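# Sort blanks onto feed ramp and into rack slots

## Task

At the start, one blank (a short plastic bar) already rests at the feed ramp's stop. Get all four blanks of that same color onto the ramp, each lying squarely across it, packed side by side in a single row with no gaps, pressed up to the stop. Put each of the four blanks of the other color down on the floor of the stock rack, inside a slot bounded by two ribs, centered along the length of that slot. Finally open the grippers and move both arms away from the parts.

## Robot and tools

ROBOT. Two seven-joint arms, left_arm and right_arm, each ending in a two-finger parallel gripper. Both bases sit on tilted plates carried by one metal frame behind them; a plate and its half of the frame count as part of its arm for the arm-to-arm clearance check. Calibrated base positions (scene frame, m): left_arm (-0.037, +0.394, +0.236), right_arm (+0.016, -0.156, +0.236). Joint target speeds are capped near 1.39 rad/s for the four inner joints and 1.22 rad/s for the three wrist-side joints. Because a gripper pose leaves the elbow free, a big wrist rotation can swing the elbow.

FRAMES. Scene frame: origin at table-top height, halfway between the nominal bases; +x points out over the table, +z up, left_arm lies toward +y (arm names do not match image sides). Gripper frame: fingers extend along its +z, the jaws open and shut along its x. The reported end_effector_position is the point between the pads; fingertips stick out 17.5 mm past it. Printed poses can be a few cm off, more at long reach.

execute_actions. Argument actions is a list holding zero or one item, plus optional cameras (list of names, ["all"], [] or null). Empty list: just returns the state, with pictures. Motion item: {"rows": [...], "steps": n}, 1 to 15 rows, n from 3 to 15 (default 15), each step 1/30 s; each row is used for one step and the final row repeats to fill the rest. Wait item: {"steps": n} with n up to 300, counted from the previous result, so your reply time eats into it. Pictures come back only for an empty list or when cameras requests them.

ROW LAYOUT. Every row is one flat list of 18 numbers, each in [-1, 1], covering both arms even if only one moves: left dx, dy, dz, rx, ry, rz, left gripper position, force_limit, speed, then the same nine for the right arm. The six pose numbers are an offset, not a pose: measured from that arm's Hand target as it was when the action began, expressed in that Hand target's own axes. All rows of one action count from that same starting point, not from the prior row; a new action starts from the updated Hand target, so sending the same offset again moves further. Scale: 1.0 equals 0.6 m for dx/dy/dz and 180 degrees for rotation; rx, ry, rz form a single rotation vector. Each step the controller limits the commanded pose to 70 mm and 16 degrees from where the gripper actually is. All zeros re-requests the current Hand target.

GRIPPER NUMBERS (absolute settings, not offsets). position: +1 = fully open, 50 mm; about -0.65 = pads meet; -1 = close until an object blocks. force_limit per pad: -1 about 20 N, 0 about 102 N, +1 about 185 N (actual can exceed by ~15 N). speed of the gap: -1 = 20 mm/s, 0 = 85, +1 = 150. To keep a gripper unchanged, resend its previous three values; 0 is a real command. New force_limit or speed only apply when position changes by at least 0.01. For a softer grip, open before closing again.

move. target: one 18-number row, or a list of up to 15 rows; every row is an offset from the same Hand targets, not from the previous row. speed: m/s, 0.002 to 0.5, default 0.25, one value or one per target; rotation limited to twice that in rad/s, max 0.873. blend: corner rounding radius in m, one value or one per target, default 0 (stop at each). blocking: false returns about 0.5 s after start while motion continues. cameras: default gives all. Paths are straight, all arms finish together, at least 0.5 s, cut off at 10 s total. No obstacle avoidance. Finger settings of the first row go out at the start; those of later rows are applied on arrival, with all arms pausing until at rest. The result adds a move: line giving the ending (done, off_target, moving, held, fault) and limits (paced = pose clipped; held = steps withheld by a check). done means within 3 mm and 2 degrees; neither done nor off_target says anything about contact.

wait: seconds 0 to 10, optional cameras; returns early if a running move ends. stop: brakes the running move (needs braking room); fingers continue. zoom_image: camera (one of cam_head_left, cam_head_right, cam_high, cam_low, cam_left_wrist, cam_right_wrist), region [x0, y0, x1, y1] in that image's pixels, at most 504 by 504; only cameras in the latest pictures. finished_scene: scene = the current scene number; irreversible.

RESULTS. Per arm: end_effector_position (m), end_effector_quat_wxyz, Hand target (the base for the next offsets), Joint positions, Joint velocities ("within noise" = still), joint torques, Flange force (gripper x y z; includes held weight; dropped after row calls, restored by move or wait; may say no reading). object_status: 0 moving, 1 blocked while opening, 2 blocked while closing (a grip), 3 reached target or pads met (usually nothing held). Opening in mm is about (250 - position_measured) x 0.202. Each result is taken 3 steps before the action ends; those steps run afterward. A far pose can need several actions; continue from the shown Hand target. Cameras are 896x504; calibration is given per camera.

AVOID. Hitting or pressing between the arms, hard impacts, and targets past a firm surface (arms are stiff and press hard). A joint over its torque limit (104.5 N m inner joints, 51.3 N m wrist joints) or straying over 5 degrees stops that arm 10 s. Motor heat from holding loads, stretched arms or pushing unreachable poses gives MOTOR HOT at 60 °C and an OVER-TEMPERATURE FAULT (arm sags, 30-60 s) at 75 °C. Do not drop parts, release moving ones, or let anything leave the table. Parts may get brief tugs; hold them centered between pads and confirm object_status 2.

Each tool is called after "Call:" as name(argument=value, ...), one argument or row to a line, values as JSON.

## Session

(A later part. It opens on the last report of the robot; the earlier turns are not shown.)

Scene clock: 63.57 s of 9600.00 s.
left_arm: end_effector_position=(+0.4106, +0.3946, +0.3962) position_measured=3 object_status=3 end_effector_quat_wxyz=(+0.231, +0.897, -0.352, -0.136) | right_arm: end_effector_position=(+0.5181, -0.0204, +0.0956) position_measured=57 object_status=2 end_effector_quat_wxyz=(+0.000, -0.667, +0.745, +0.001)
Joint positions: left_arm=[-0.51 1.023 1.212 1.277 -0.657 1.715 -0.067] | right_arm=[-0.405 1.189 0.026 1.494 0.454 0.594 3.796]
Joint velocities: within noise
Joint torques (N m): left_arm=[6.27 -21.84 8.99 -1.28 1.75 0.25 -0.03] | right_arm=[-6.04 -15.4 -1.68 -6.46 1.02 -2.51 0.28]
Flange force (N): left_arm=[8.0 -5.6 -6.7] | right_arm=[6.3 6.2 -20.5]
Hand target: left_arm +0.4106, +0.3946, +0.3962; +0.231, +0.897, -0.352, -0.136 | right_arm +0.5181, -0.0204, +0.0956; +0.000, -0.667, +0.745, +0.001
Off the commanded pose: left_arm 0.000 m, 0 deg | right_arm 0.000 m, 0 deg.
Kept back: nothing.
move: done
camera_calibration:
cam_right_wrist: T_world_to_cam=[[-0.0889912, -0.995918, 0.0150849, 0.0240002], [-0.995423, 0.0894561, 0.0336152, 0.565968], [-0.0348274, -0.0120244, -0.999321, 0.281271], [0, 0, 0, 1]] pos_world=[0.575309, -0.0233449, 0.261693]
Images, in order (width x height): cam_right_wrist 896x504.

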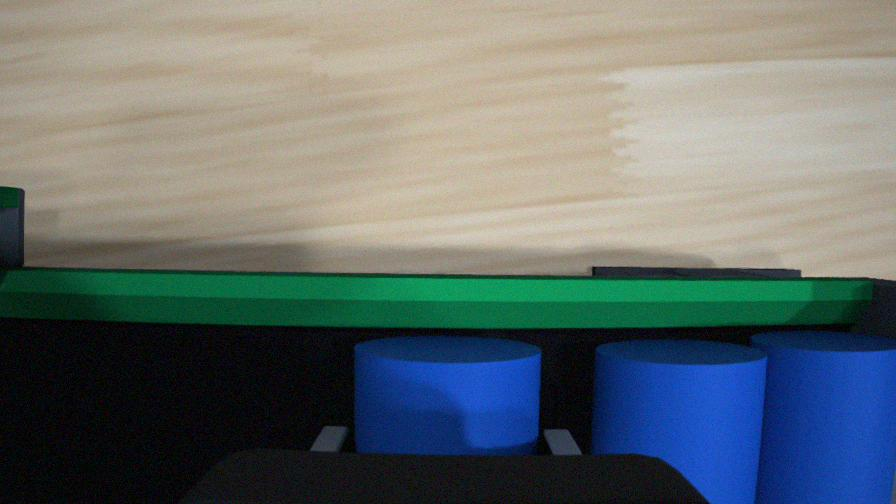

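Call:
move(
  target=[
    [0,0,0,0,0,0,1,-0.6,0, 0,0,-0.0020,0,0,0,-1,-0.6,-0.3],
    [0,0,0,0,0,0,1,-0.6,0, -0.0025,0,-0.0012,0,0,0,-1,-0.6,-0.3],
    [0,0,0,0,0,0,1,-0.6,0, -0.0025,0,-0.0012,0,0,0,0.74,-0.6,-0.9],
    [0,0,0,0,0,0,1,-0.6,0, -0.0025,0,-0.06,0,0,0,0.74,-0.6,-0.9],
    [0,0,0,0,0,0,1,-0.6,0, -0.0025,0,-0.17,0,0,0,0.74,-0.6,-0.9],
  ],
  speed=[0.04,0.04,0.04,0.04,0.25],
  blend=[0,0,0,0.02,0],
  cameras=["cam_right_wrist"],
)

Scene clock: 67.37 s of 9600.00 s.
left_arm: end_effector_position=(+0.4106, +0.3946, +0.3962) position_measured=3 object_status=3 end_effector_quat_wxyz=(+0.231, +0.897, -0.352, -0.136) | right_arm: end_effector_position=(+0.5183, -0.0190, +0.1975) position_measured=42 object_status=3 end_effector_quat_wxyz=(+0.000, -0.667, +0.745, +0.001)
Joint positions: left_arm=[-0.51 1.023 1.212 1.277 -0.657 1.715 -0.067] | right_arm=[-0.434 1 -0.016 1.514 0.409 0.771 3.828]
Joint velocities: within noise
Joint torques (N m): left_arm=[6.27 -21.81 8.95 -1.3 1.79 0.3 -0.07] | right_arm=[-7.95 -21.16 -3.6 -5.59 0.27 0.17 0.24]
Flange force (N): left_arm=[7.9 -5.4 -6.5] | right_arm=[2.4 -1.6 -0.8]
Hand target: left_arm +0.4106, +0.3946, +0.3962; +0.231, +0.897, -0.352, -0.136 | right_arm +0.5184, -0.0190, +0.1976; +0.000, -0.667, +0.745, +0.001
Off the commanded pose: left_arm 0.000 m, 0 deg | right_arm 0.000 m, 0 deg.
Kept back: nothing.
move: done; blend cut to 0.0176 m at target 4
camera_calibration:
cam_right_wrist: T_world_to_cam=[[-0.0889784, -0.995919, 0.015092, 0.0238425], [-0.995423, 0.0894443, 0.0336697, 0.562627], [-0.0348822, -0.012027, -0.999319, 0.383085], [0, 0, 0, 1]] pos_world=[0.575536, -0.0219712, 0.36352]
Images, in order (width x height): cam_right_wrist 896x504.

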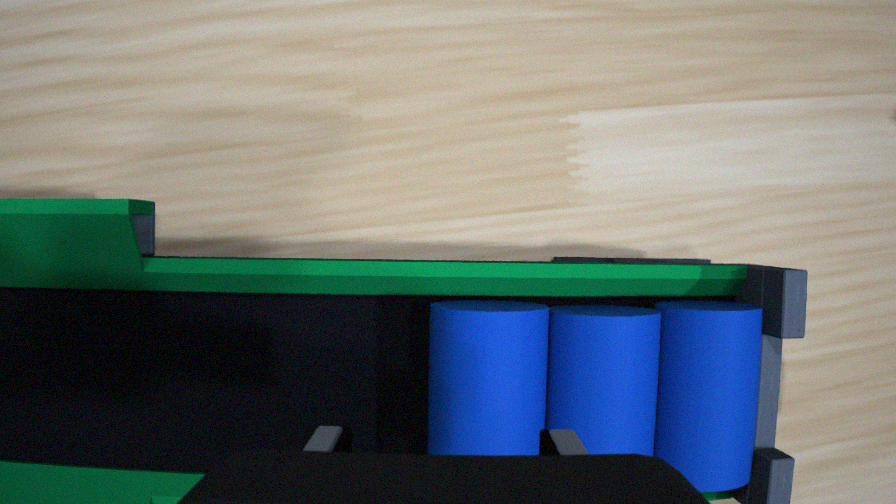

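Call:
move(
  target=[
    [0,0,0,0,0,0,1,-0.6,0, 0.1,0.3,0,0,0,0.0095,0.78,-0.6,-0.3],
    [0,0,0,0,0,0,1,-0.6,0, 0.1117,0.3723,0.136,0,0,0.0117,0.78,-0.6,-0.3],
  ],
  speed=0.35,
  blend=[0.04,0],
  cameras=["cam_right_wrist"],
)

Scene clock: 69.77 s of 9600.00 s.
left_arm: end_effector_position=(+0.4106, +0.3946, +0.3962) position_measured=3 object_status=3 end_effector_quat_wxyz=(+0.231, +0.897, -0.352, -0.136) | right_arm: end_effector_position=(+0.2889, -0.0607, +0.1162) position_measured=36 object_status=3 end_effector_quat_wxyz=(+0.000, -0.653, +0.758, +0.001)
Joint positions: left_arm=[-0.51 1.023 1.212 1.277 -0.657 1.715 -0.067] | right_arm=[-0.828 1.103 0.317 2.287 0.546 -0.082 3.35]
Joint velocities: left_arm=[within noise] | right_arm=[-0.007 0.006 0.006 0.005 -0.003 -0.011 -0.001]
Joint torques (N m): left_arm=[6.26 -21.85 8.95 -1.27 1.78 0.28 -0.03] | right_arm=[-5.92 -14.71 -0.46 0.83 0.39 -0.15 0.15]
Flange force (N): left_arm=[8.1 -5.6 -6.6] | right_arm=[2.4 -5.5 -2.3]
Hand target: left_arm +0.4106, +0.3946, +0.3962; +0.231, +0.897, -0.352, -0.136 | right_arm +0.2889, -0.0607, +0.1161; +0.000, -0.653, +0.758, +0.001
Off the commanded pose: left_arm 0.000 m, 0 deg | right_arm 0.000 m, 0 deg.
Kept back: nothing.
move: done; blend cut to 0 m at target 1; limits=paced
camera_calibration:
cam_right_wrist: T_world_to_cam=[[-0.125541, -0.991972, 0.0151746, -0.0260503], [-0.991452, 0.125993, 0.0339034, 0.341732], [-0.0355431, -0.0107886, -0.99931, 0.29362], [0, 0, 0, 1]] pos_world=[0.345976, -0.0657293, 0.282227]
Images, in order (width x height): cam_right_wrist 896x504.

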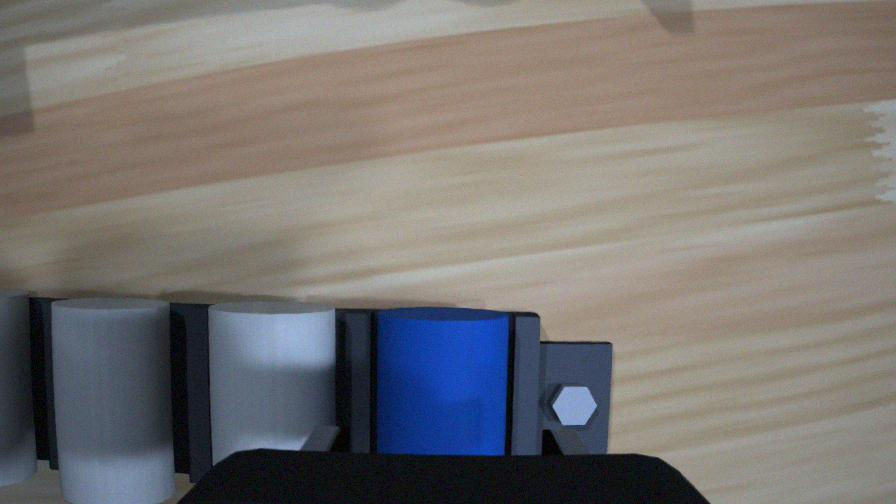

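Call:
move(
  target=[
    [0,0,0,0,0,0,1,-0.6,0, -0.0019,0,0.09,0,0,0,0.78,-0.6,-0.3],
    [0,0,0,0,0,0,1,-0.6,0, -0.0019,0,0.1243,0,0,0,0.78,-0.6,-0.3],
    [0,0,0,0,0,0,1,-0.6,0, -0.0019,0,0.1243,0,0,0,-1,-0.6,-0.3],
  ],
  speed=[0.2,0.08,0.08],
  blend=[0.01,0,0],
  cameras=["cam_right_wrist"],
)

Scene clock: 72.13 s of 9600.00 s.
left_arm: end_effector_position=(+0.4106, +0.3946, +0.3962) position_measured=3 object_status=3 end_effector_quat_wxyz=(+0.231, +0.897, -0.352, -0.136) | right_arm: end_effector_position=(+0.2890, -0.0595, +0.0415) position_measured=57 object_status=2 end_effector_quat_wxyz=(+0.000, -0.653, +0.758, +0.001)
Joint positions: left_arm=[-0.51 1.023 1.212 1.277 -0.657 1.715 -0.067] | right_arm=[-0.831 1.346 0.365 2.215 0.503 -0.262 3.357]
Joint velocities: within noise
Joint torques (N m): left_arm=[6.31 -21.82 9.08 -1.33 1.75 0.28 -0.1] | right_arm=[-5.69 -14.93 0.26 1.96 0.21 0.05 0.25]
Flange force (N): left_arm=[7.8 -5.4 -6.3] | right_arm=[2.8 -4.6 -4.5]
Hand target: left_arm +0.4106, +0.3946, +0.3962; +0.231, +0.897, -0.352, -0.136 | right_arm +0.2890, -0.0595, +0.0415; +0.000, -0.653, +0.758, +0.001
Off the commanded pose: left_arm 0.000 m, 0 deg | right_arm 0.000 m, 0 deg.
Kept back: nothing.
move: done; blend cut to 0 m at target 1
camera_calibration:
cam_right_wrist: T_world_to_cam=[[-0.12551, -0.991978, 0.0150731, -0.023695], [-0.991464, 0.125957, 0.0336602, 0.3442], [-0.0352887, -0.0107197, -0.99932, 0.218976], [0, 0, 0, 1]] pos_world=[0.346016, -0.0645119, 0.207599]
Images, in order (width x height): cam_right_wrist 896x504.

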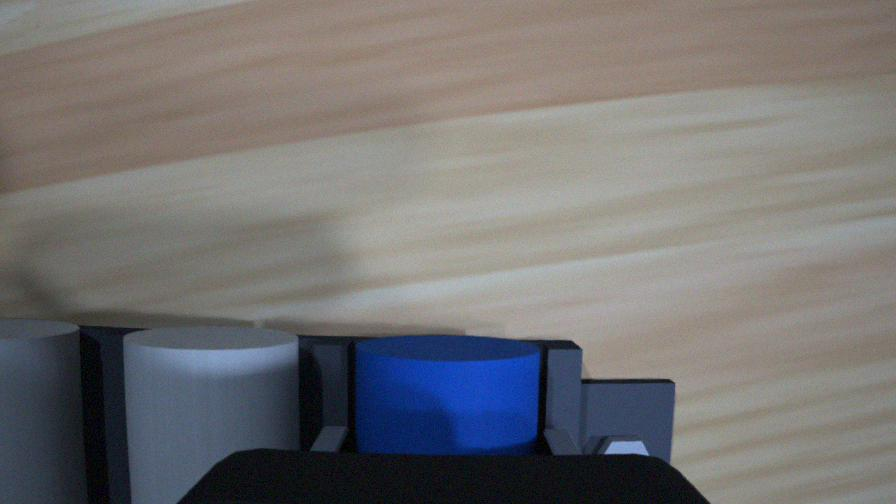

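Call:
move(
  target=[
    [0,0,0,0,0,0,1,-0.6,0, 0,0,-0.22,0,0,0,-1,-0.6,-0.3],
    [0,0,0,0,0,0,1,-0.6,0, -0.1877,-0.3647,-0.2642,0,0,-0.0117,-1,-0.6,-0.3],
    [0,0,0,0,0,0,1,-0.6,0, -0.1877,-0.3647,-0.1175,0,0,-0.0117,-1,-0.6,-0.3],
  ],
  speed=[0.3,0.3,0.15],
  blend=[0.04,0.005,0],
  cameras=["cam_right_wrist"],
)

Scene clock: 75.37 s of 9600.00 s.
left_arm: end_effector_position=(+0.4106, +0.3946, +0.3962) position_measured=3 object_status=3 end_effector_quat_wxyz=(+0.231, +0.897, -0.352, -0.136) | right_arm: end_effector_position=(+0.5221, +0.0195, +0.1120) position_measured=57 object_status=2 end_effector_quat_wxyz=(+0.000, -0.667, +0.745, +0.001)
Joint positions: left_arm=[-0.51 1.023 1.212 1.277 -0.657 1.715 -0.067] | right_arm=[-0.449 1.201 -0.019 1.416 0.459 0.682 3.749]
Joint velocities: within noise
Joint torques (N m): left_arm=[6.25 -21.84 9.08 -1.24 1.8 0.28 -0.07] | right_arm=[-8.4 -23.01 -3.33 -4.98 0.3 0.09 0.25]
Flange force (N): left_arm=[8.3 -5.7 -6.7] | right_arm=[2.1 -2.2 -0.2]
Hand target: left_arm +0.4106, +0.3946, +0.3962; +0.231, +0.897, -0.352, -0.136 | right_arm +0.5221, +0.0195, +0.1119; +0.000, -0.667, +0.745, +0.001
Off the commanded pose: left_arm 0.000 m, 0 deg | right_arm 0.000 m, 0 deg.
Kept back: nothing.
move: done; blend cut to 0 m at target 1
camera_calibration:
cam_right_wrist: T_world_to_cam=[[-0.0890065, -0.995917, 0.0150948, 0.0638515], [-0.995421, 0.089472, 0.0336358, 0.565758], [-0.034849, -0.0120318, -0.99932, 0.298302], [0, 0, 0, 1]] pos_world=[0.579246, 0.0165604, 0.278106]
Images, in order (width x height): cam_right_wrist 896x504.

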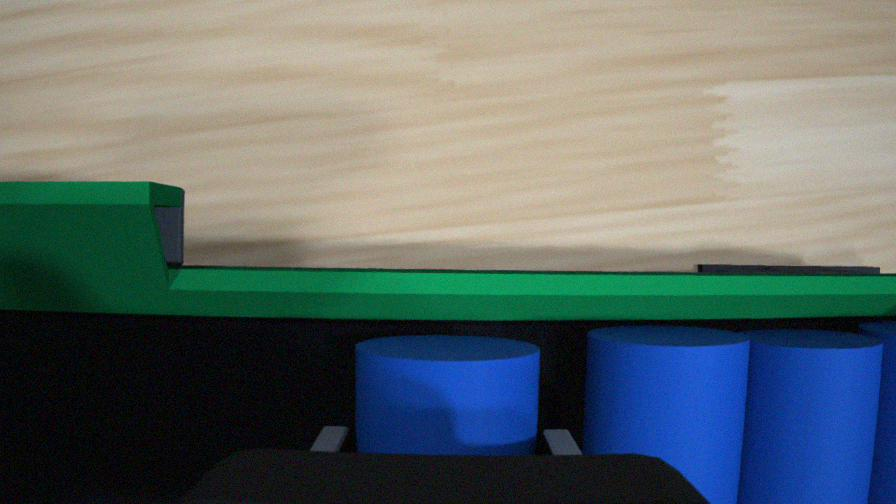

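Call:
move(
  target=[0,0,0,0,0,0,1,-0.6,0, 0,0,0.0200,0,0,0,-1,-0.6,-0.3],
  speed=0.05,
  cameras=["cam_right_wrist"],
)

Scene clock: 76.33 s of 9600.00 s.
left_arm: end_effector_position=(+0.4106, +0.3946, +0.3962) position_measured=3 object_status=3 end_effector_quat_wxyz=(+0.231, +0.897, -0.352, -0.136) | right_arm: end_effector_position=(+0.5222, +0.0196, +0.1003) position_measured=57 object_status=2 end_effector_quat_wxyz=(+0.000, -0.667, +0.745, +0.001)
Joint positions: left_arm=[-0.51 1.023 1.212 1.277 -0.657 1.715 -0.067] | right_arm=[-0.446 1.223 -0.014 1.41 0.463 0.665 3.746]
Joint velocities: left_arm=[within noise] | right_arm=[0.001 0.007 0.001 0 0 -0.003 -0.001]
Joint torques (N m): left_arm=[6.26 -21.83 9.01 -1.25 1.78 0.28 -0.08] | right_arm=[-2.43 -0.56 -0.37 -8.96 2.04 -8.13 0.24]
Flange force (N): left_arm=[8.2 -5.6 -6.7] | right_arm=[15.9 17.9 -60.8]
Hand target: left_arm +0.4106, +0.3946, +0.3962; +0.231, +0.897, -0.352, -0.136 | right_arm +0.5221, +0.0195, +0.0999; +0.000, -0.667, +0.745, +0.001
Off the commanded pose: left_arm 0.000 m, 0 deg | right_arm 0.000 m, 0 deg.
Kept back: nothing.
move: done
camera_calibration:
cam_right_wrist: T_world_to_cam=[[-0.0890389, -0.995916, 0.0149513, 0.0641292], [-0.995426, 0.0894968, 0.0334201, 0.56626], [-0.0346217, -0.0119072, -0.99933, 0.28647], [0, 0, 0, 1]] pos_world=[0.579298, 0.0165999, 0.266394]
Images, in order (width x height): cam_right_wrist 896x504.

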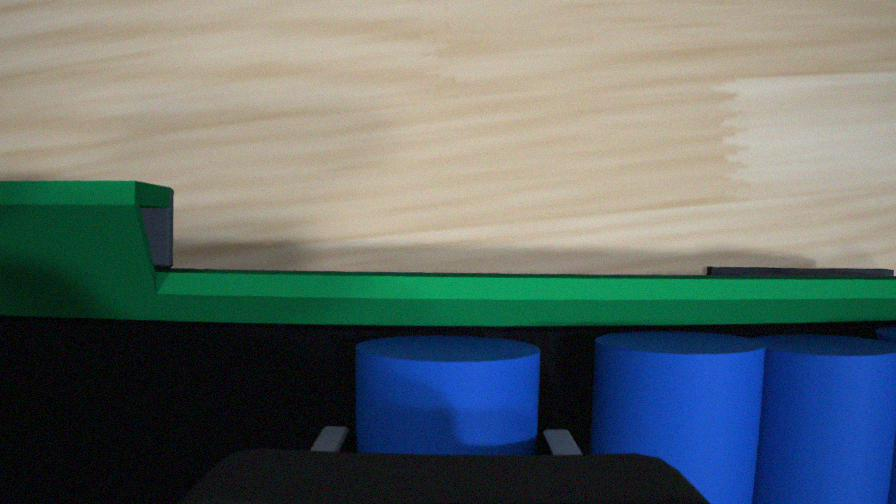

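Call:
move(
  target=[
    [0,0,0,0,0,0,1,-0.6,0, 0,0,-0.0028,0,0,0,-1,-0.6,-0.3],
    [0,0,0,0,0,0,1,-0.6,0, -0.0022,0,-0.0022,0,0,0,-1,-0.6,-0.3],
    [0,0,0,0,0,0,1,-0.6,0, -0.0022,0,-0.0022,0,0,0,0.74,-0.6,-0.9],
    [0,0,0,0,0,0,1,-0.6,0, -0.0022,0,-0.06,0,0,0,0.74,-0.6,-0.9],
    [0,0,0,0,0,0,1,-0.6,0, -0.0022,0,-0.22,0,0,0,0.74,-0.6,-0.9],
  ],
  speed=[0.04,0.04,0.04,0.04,0.25],
  blend=[0,0,0,0.02,0],
  cameras=["cam_right_wrist","cam_low"],
)

Call:
zoom_image(
  camera="cam_right_wrist",
  region=[300, 240, 804, 504],
)

Call:
zoom_image(
  camera="cam_low",
  region=[420, 160, 620, 260],
)

Scene clock: 80.20 s of 9600.00 s.
left_arm: end_effector_position=(+0.4106, +0.3946, +0.3962) position_measured=3 object_status=3 end_effector_quat_wxyz=(+0.231, +0.897, -0.352, -0.136) | right_arm: end_effector_position=(+0.5223, +0.0207, +0.2319) position_measured=42 object_status=3 end_effector_quat_wxyz=(+0.000, -0.667, +0.745, +0.001)
Joint positions: left_arm=[-0.51 1.023 1.212 1.277 -0.657 1.715 -0.067] | right_arm=[-0.483 0.995 -0.063 1.417 0.404 0.893 3.786]
Joint velocities: within noise
Joint torques (N m): left_arm=[6.2 -21.85 8.97 -1.16 1.75 0.28 -0.07] | right_arm=[-8.08 -21.62 -3.49 -6.56 0.3 0.03 0.22]
Flange force (N): left_arm=[8.5 -5.7 -7.0] | right_arm=[2.8 -1.2 -1.3]
Hand target: left_arm +0.4106, +0.3946, +0.3962; +0.231, +0.897, -0.352, -0.136 | right_arm +0.5223, +0.0207, +0.2319; +0.000, -0.667, +0.745, +0.001
Off the commanded pose: left_arm 0.000 m, 0 deg | right_arm 0.000 m, 0 deg.
Kept back: nothing.
move: done; blend cut to 0.0173 m at target 4
camera_calibration:
cam_right_wrist: T_world_to_cam=[[-0.0889917, -0.995918, 0.015093, 0.0632322], [-0.995422, 0.0894573, 0.0336429, 0.561859], [-0.0348557, -0.0120299, -0.99932, 0.418066], [0, 0, 0, 1]] pos_world=[0.579486, 0.017741, 0.397925]
Images, in order (width x height): cam_low 896x504, cam_right_wrist 896x504.

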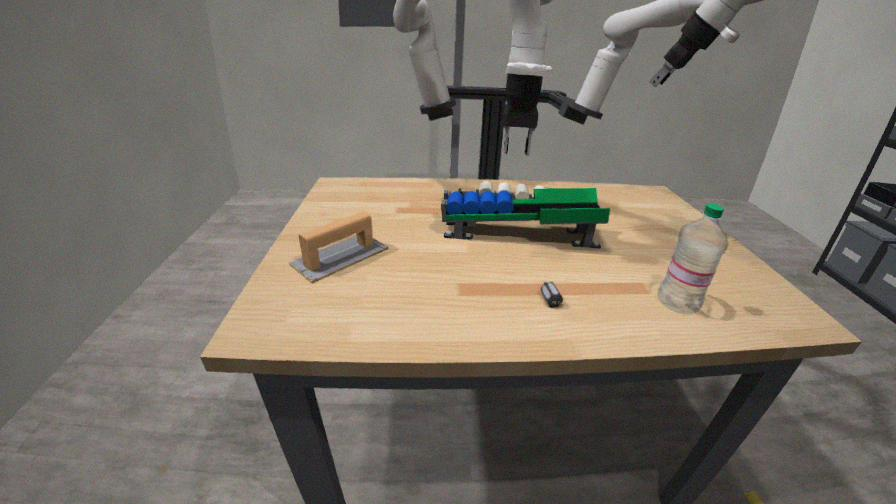

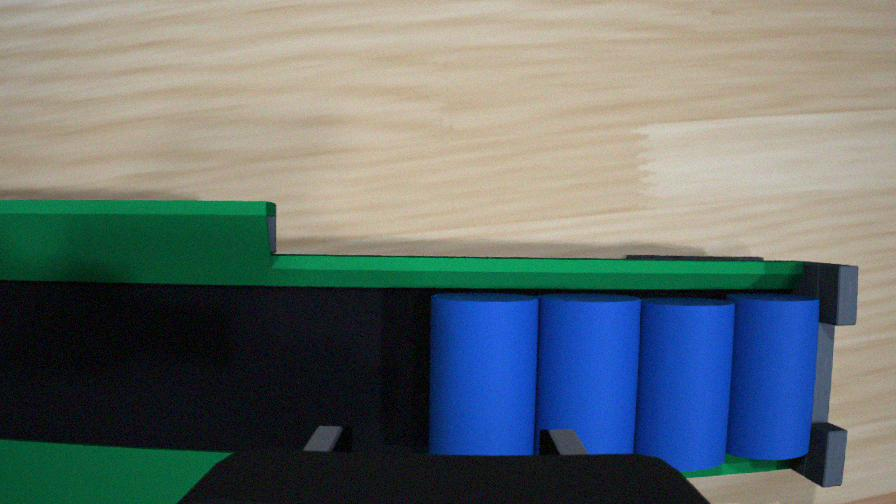

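Scaled by 1.000.

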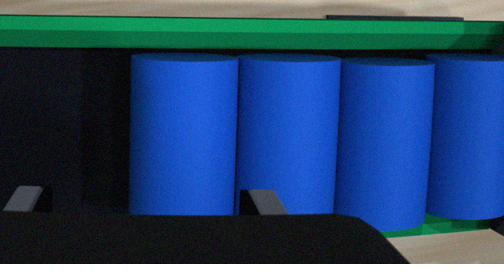

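Scaled by 2.520 from the camera's 896x504 image, which has a finer 1280x720 frame.

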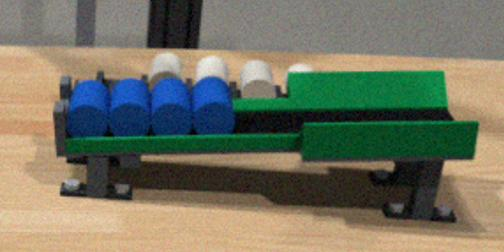

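Call:
move(
  target=[0,0,0,0,0,0,1,-0.6,0, -0.0434,0.28,-0.06,0,0,0.0117,0.74,-0.6,-0.9],
  speed=0.35,
  cameras=["cam_right_wrist","cam_high"],
)

Call:
zoom_image(
  camera="cam_high",
  region=[250, 50, 650, 280],
)

Scene clock: 81.53 s of 9600.00 s.
left_arm: end_effector_position=(+0.4106, +0.3946, +0.3962) position_measured=3 object_status=3 end_effector_quat_wxyz=(+0.231, +0.897, -0.352, -0.136) | right_arm: end_effector_position=(+0.3583, +0.0652, +0.2681) position_measured=42 object_status=3 end_effector_quat_wxyz=(+0.000, -0.653, +0.758, +0.001)
Joint positions: left_arm=[-0.51 1.023 1.212 1.277 -0.657 1.715 -0.067] | right_arm=[-0.755 0.818 -0.067 1.822 0.399 0.734 3.415]
Joint velocities: within noise
Joint torques (N m): left_arm=[6.28 -21.81 8.98 -1.27 1.79 0.28 -0.07] | right_arm=[-6.31 -17.47 -3.17 -5.68 0.29 0.08 0.06]
Flange force (N): left_arm=[8.0 -5.6 -6.6] | right_arm=[2.4 -3.0 -1.1]
Hand target: left_arm +0.4106, +0.3946, +0.3962; +0.231, +0.897, -0.352, -0.136 | right_arm +0.3583, +0.0652, +0.2681; +0.000, -0.653, +0.758, +0.001
Off the commanded pose: left_arm 0.000 m, 0 deg | right_arm 0.000 m, 0 deg.
Kept back: nothing.
move: done
camera_calibration:
cam_right_wrist: T_world_to_cam=[[-0.125494, -0.991979, 0.0151411, 0.105225], [-0.99146, 0.125945, 0.0338316, 0.3896], [-0.0354671, -0.0107661, -0.999313, 0.449221], [0, 0, 0, 1]] pos_world=[0.415411, 0.0601489, 0.434138]
Images, in order (width x height): cam_high 896x504, cam_right_wrist 896x504.

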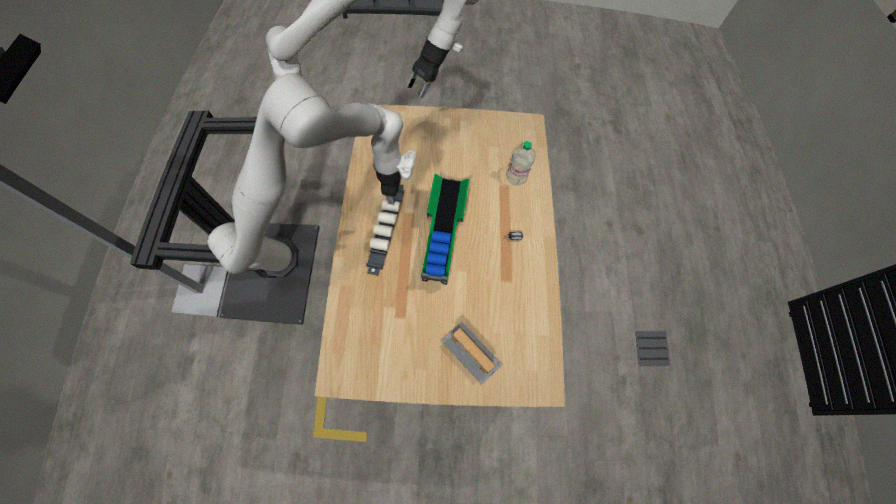

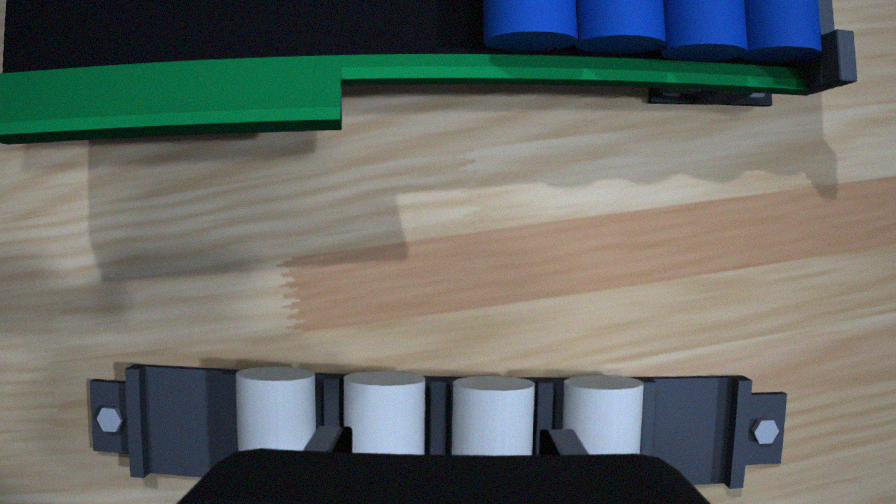

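Scaled by 1.260 from the camera's 896x504 image, which has a finer 1280x720 frame.

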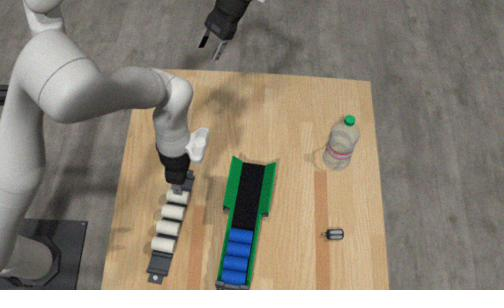

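Call:
move(
  target=[0,0,0,0,0,0,1,-0.6,0, 0,0.15,-0.03,0,0,0,0.74,-0.6,-0.9],
  speed=0.3,
  cameras=["cam_right_wrist"],
)

Call:
zoom_image(
  camera="cam_right_wrist",
  region=[100, 150, 450, 400],
)

Call:
zoom_image(
  camera="cam_right_wrist",
  region=[420, 150, 770, 400],
)

Scene clock: 82.67 s of 9600.00 s.
left_arm: end_effector_position=(+0.4106, +0.3946, +0.3962) position_measured=3 object_status=3 end_effector_quat_wxyz=(+0.231, +0.897, -0.352, -0.136) | right_arm: end_effector_position=(+0.2694, +0.0785, +0.2862) position_measured=42 object_status=3 end_effector_quat_wxyz=(+0.000, -0.653, +0.758, +0.001)
Joint positions: left_arm=[-0.51 1.023 1.212 1.277 -0.657 1.715 -0.067] | right_arm=[-0.926 0.742 -0.087 1.981 0.375 0.683 3.23]
Joint velocities: within noise
Joint torques (N m): left_arm=[6.25 -21.81 8.99 -1.25 1.75 0.3 -0.09] | right_arm=[-5.21 -15.53 -2.74 -5.22 0.29 0.06 0.15]
Flange force (N): left_arm=[8.1 -5.5 -6.6] | right_arm=[1.0 -3.7 -1.2]
Hand target: left_arm +0.4106, +0.3946, +0.3962; +0.231, +0.897, -0.352, -0.136 | right_arm +0.2693, +0.0785, +0.2862; +0.000, -0.653, +0.758, +0.001
Off the commanded pose: left_arm 0.000 m, 0 deg | right_arm 0.000 m, 0 deg.
Kept back: nothing.
move: done
camera_calibration:
cam_right_wrist: T_world_to_cam=[[-0.125507, -0.991978, 0.0151159, 0.106985], [-0.991461, 0.125957, 0.0337757, 0.299108], [-0.0354087, -0.0107477, -0.999315, 0.464258], [0, 0, 0, 1]] pos_world=[0.32642, 0.0734415, 0.452221]
Images, in order (width x height): cam_right_wrist 896x504.

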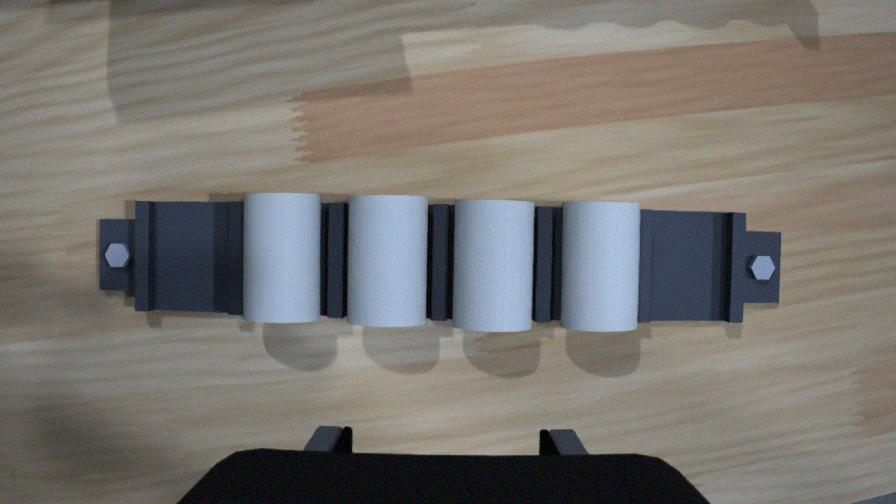

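Scaled by 1.440 from the camera's 896x504 image, which has a finer 1280x720 frame.

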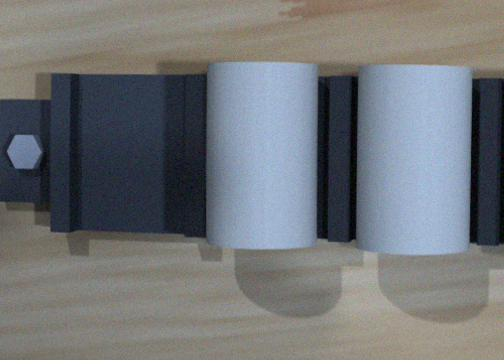

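Scaled by 1.440 from the camera's 896x504 image, which has a finer 1280x720 frame.

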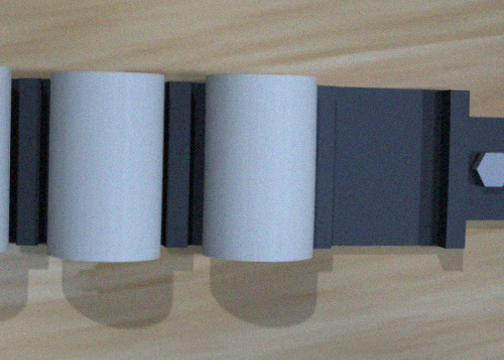

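Call:
finished_scene(
  scene=2,
)

The scene is finished: the task was done.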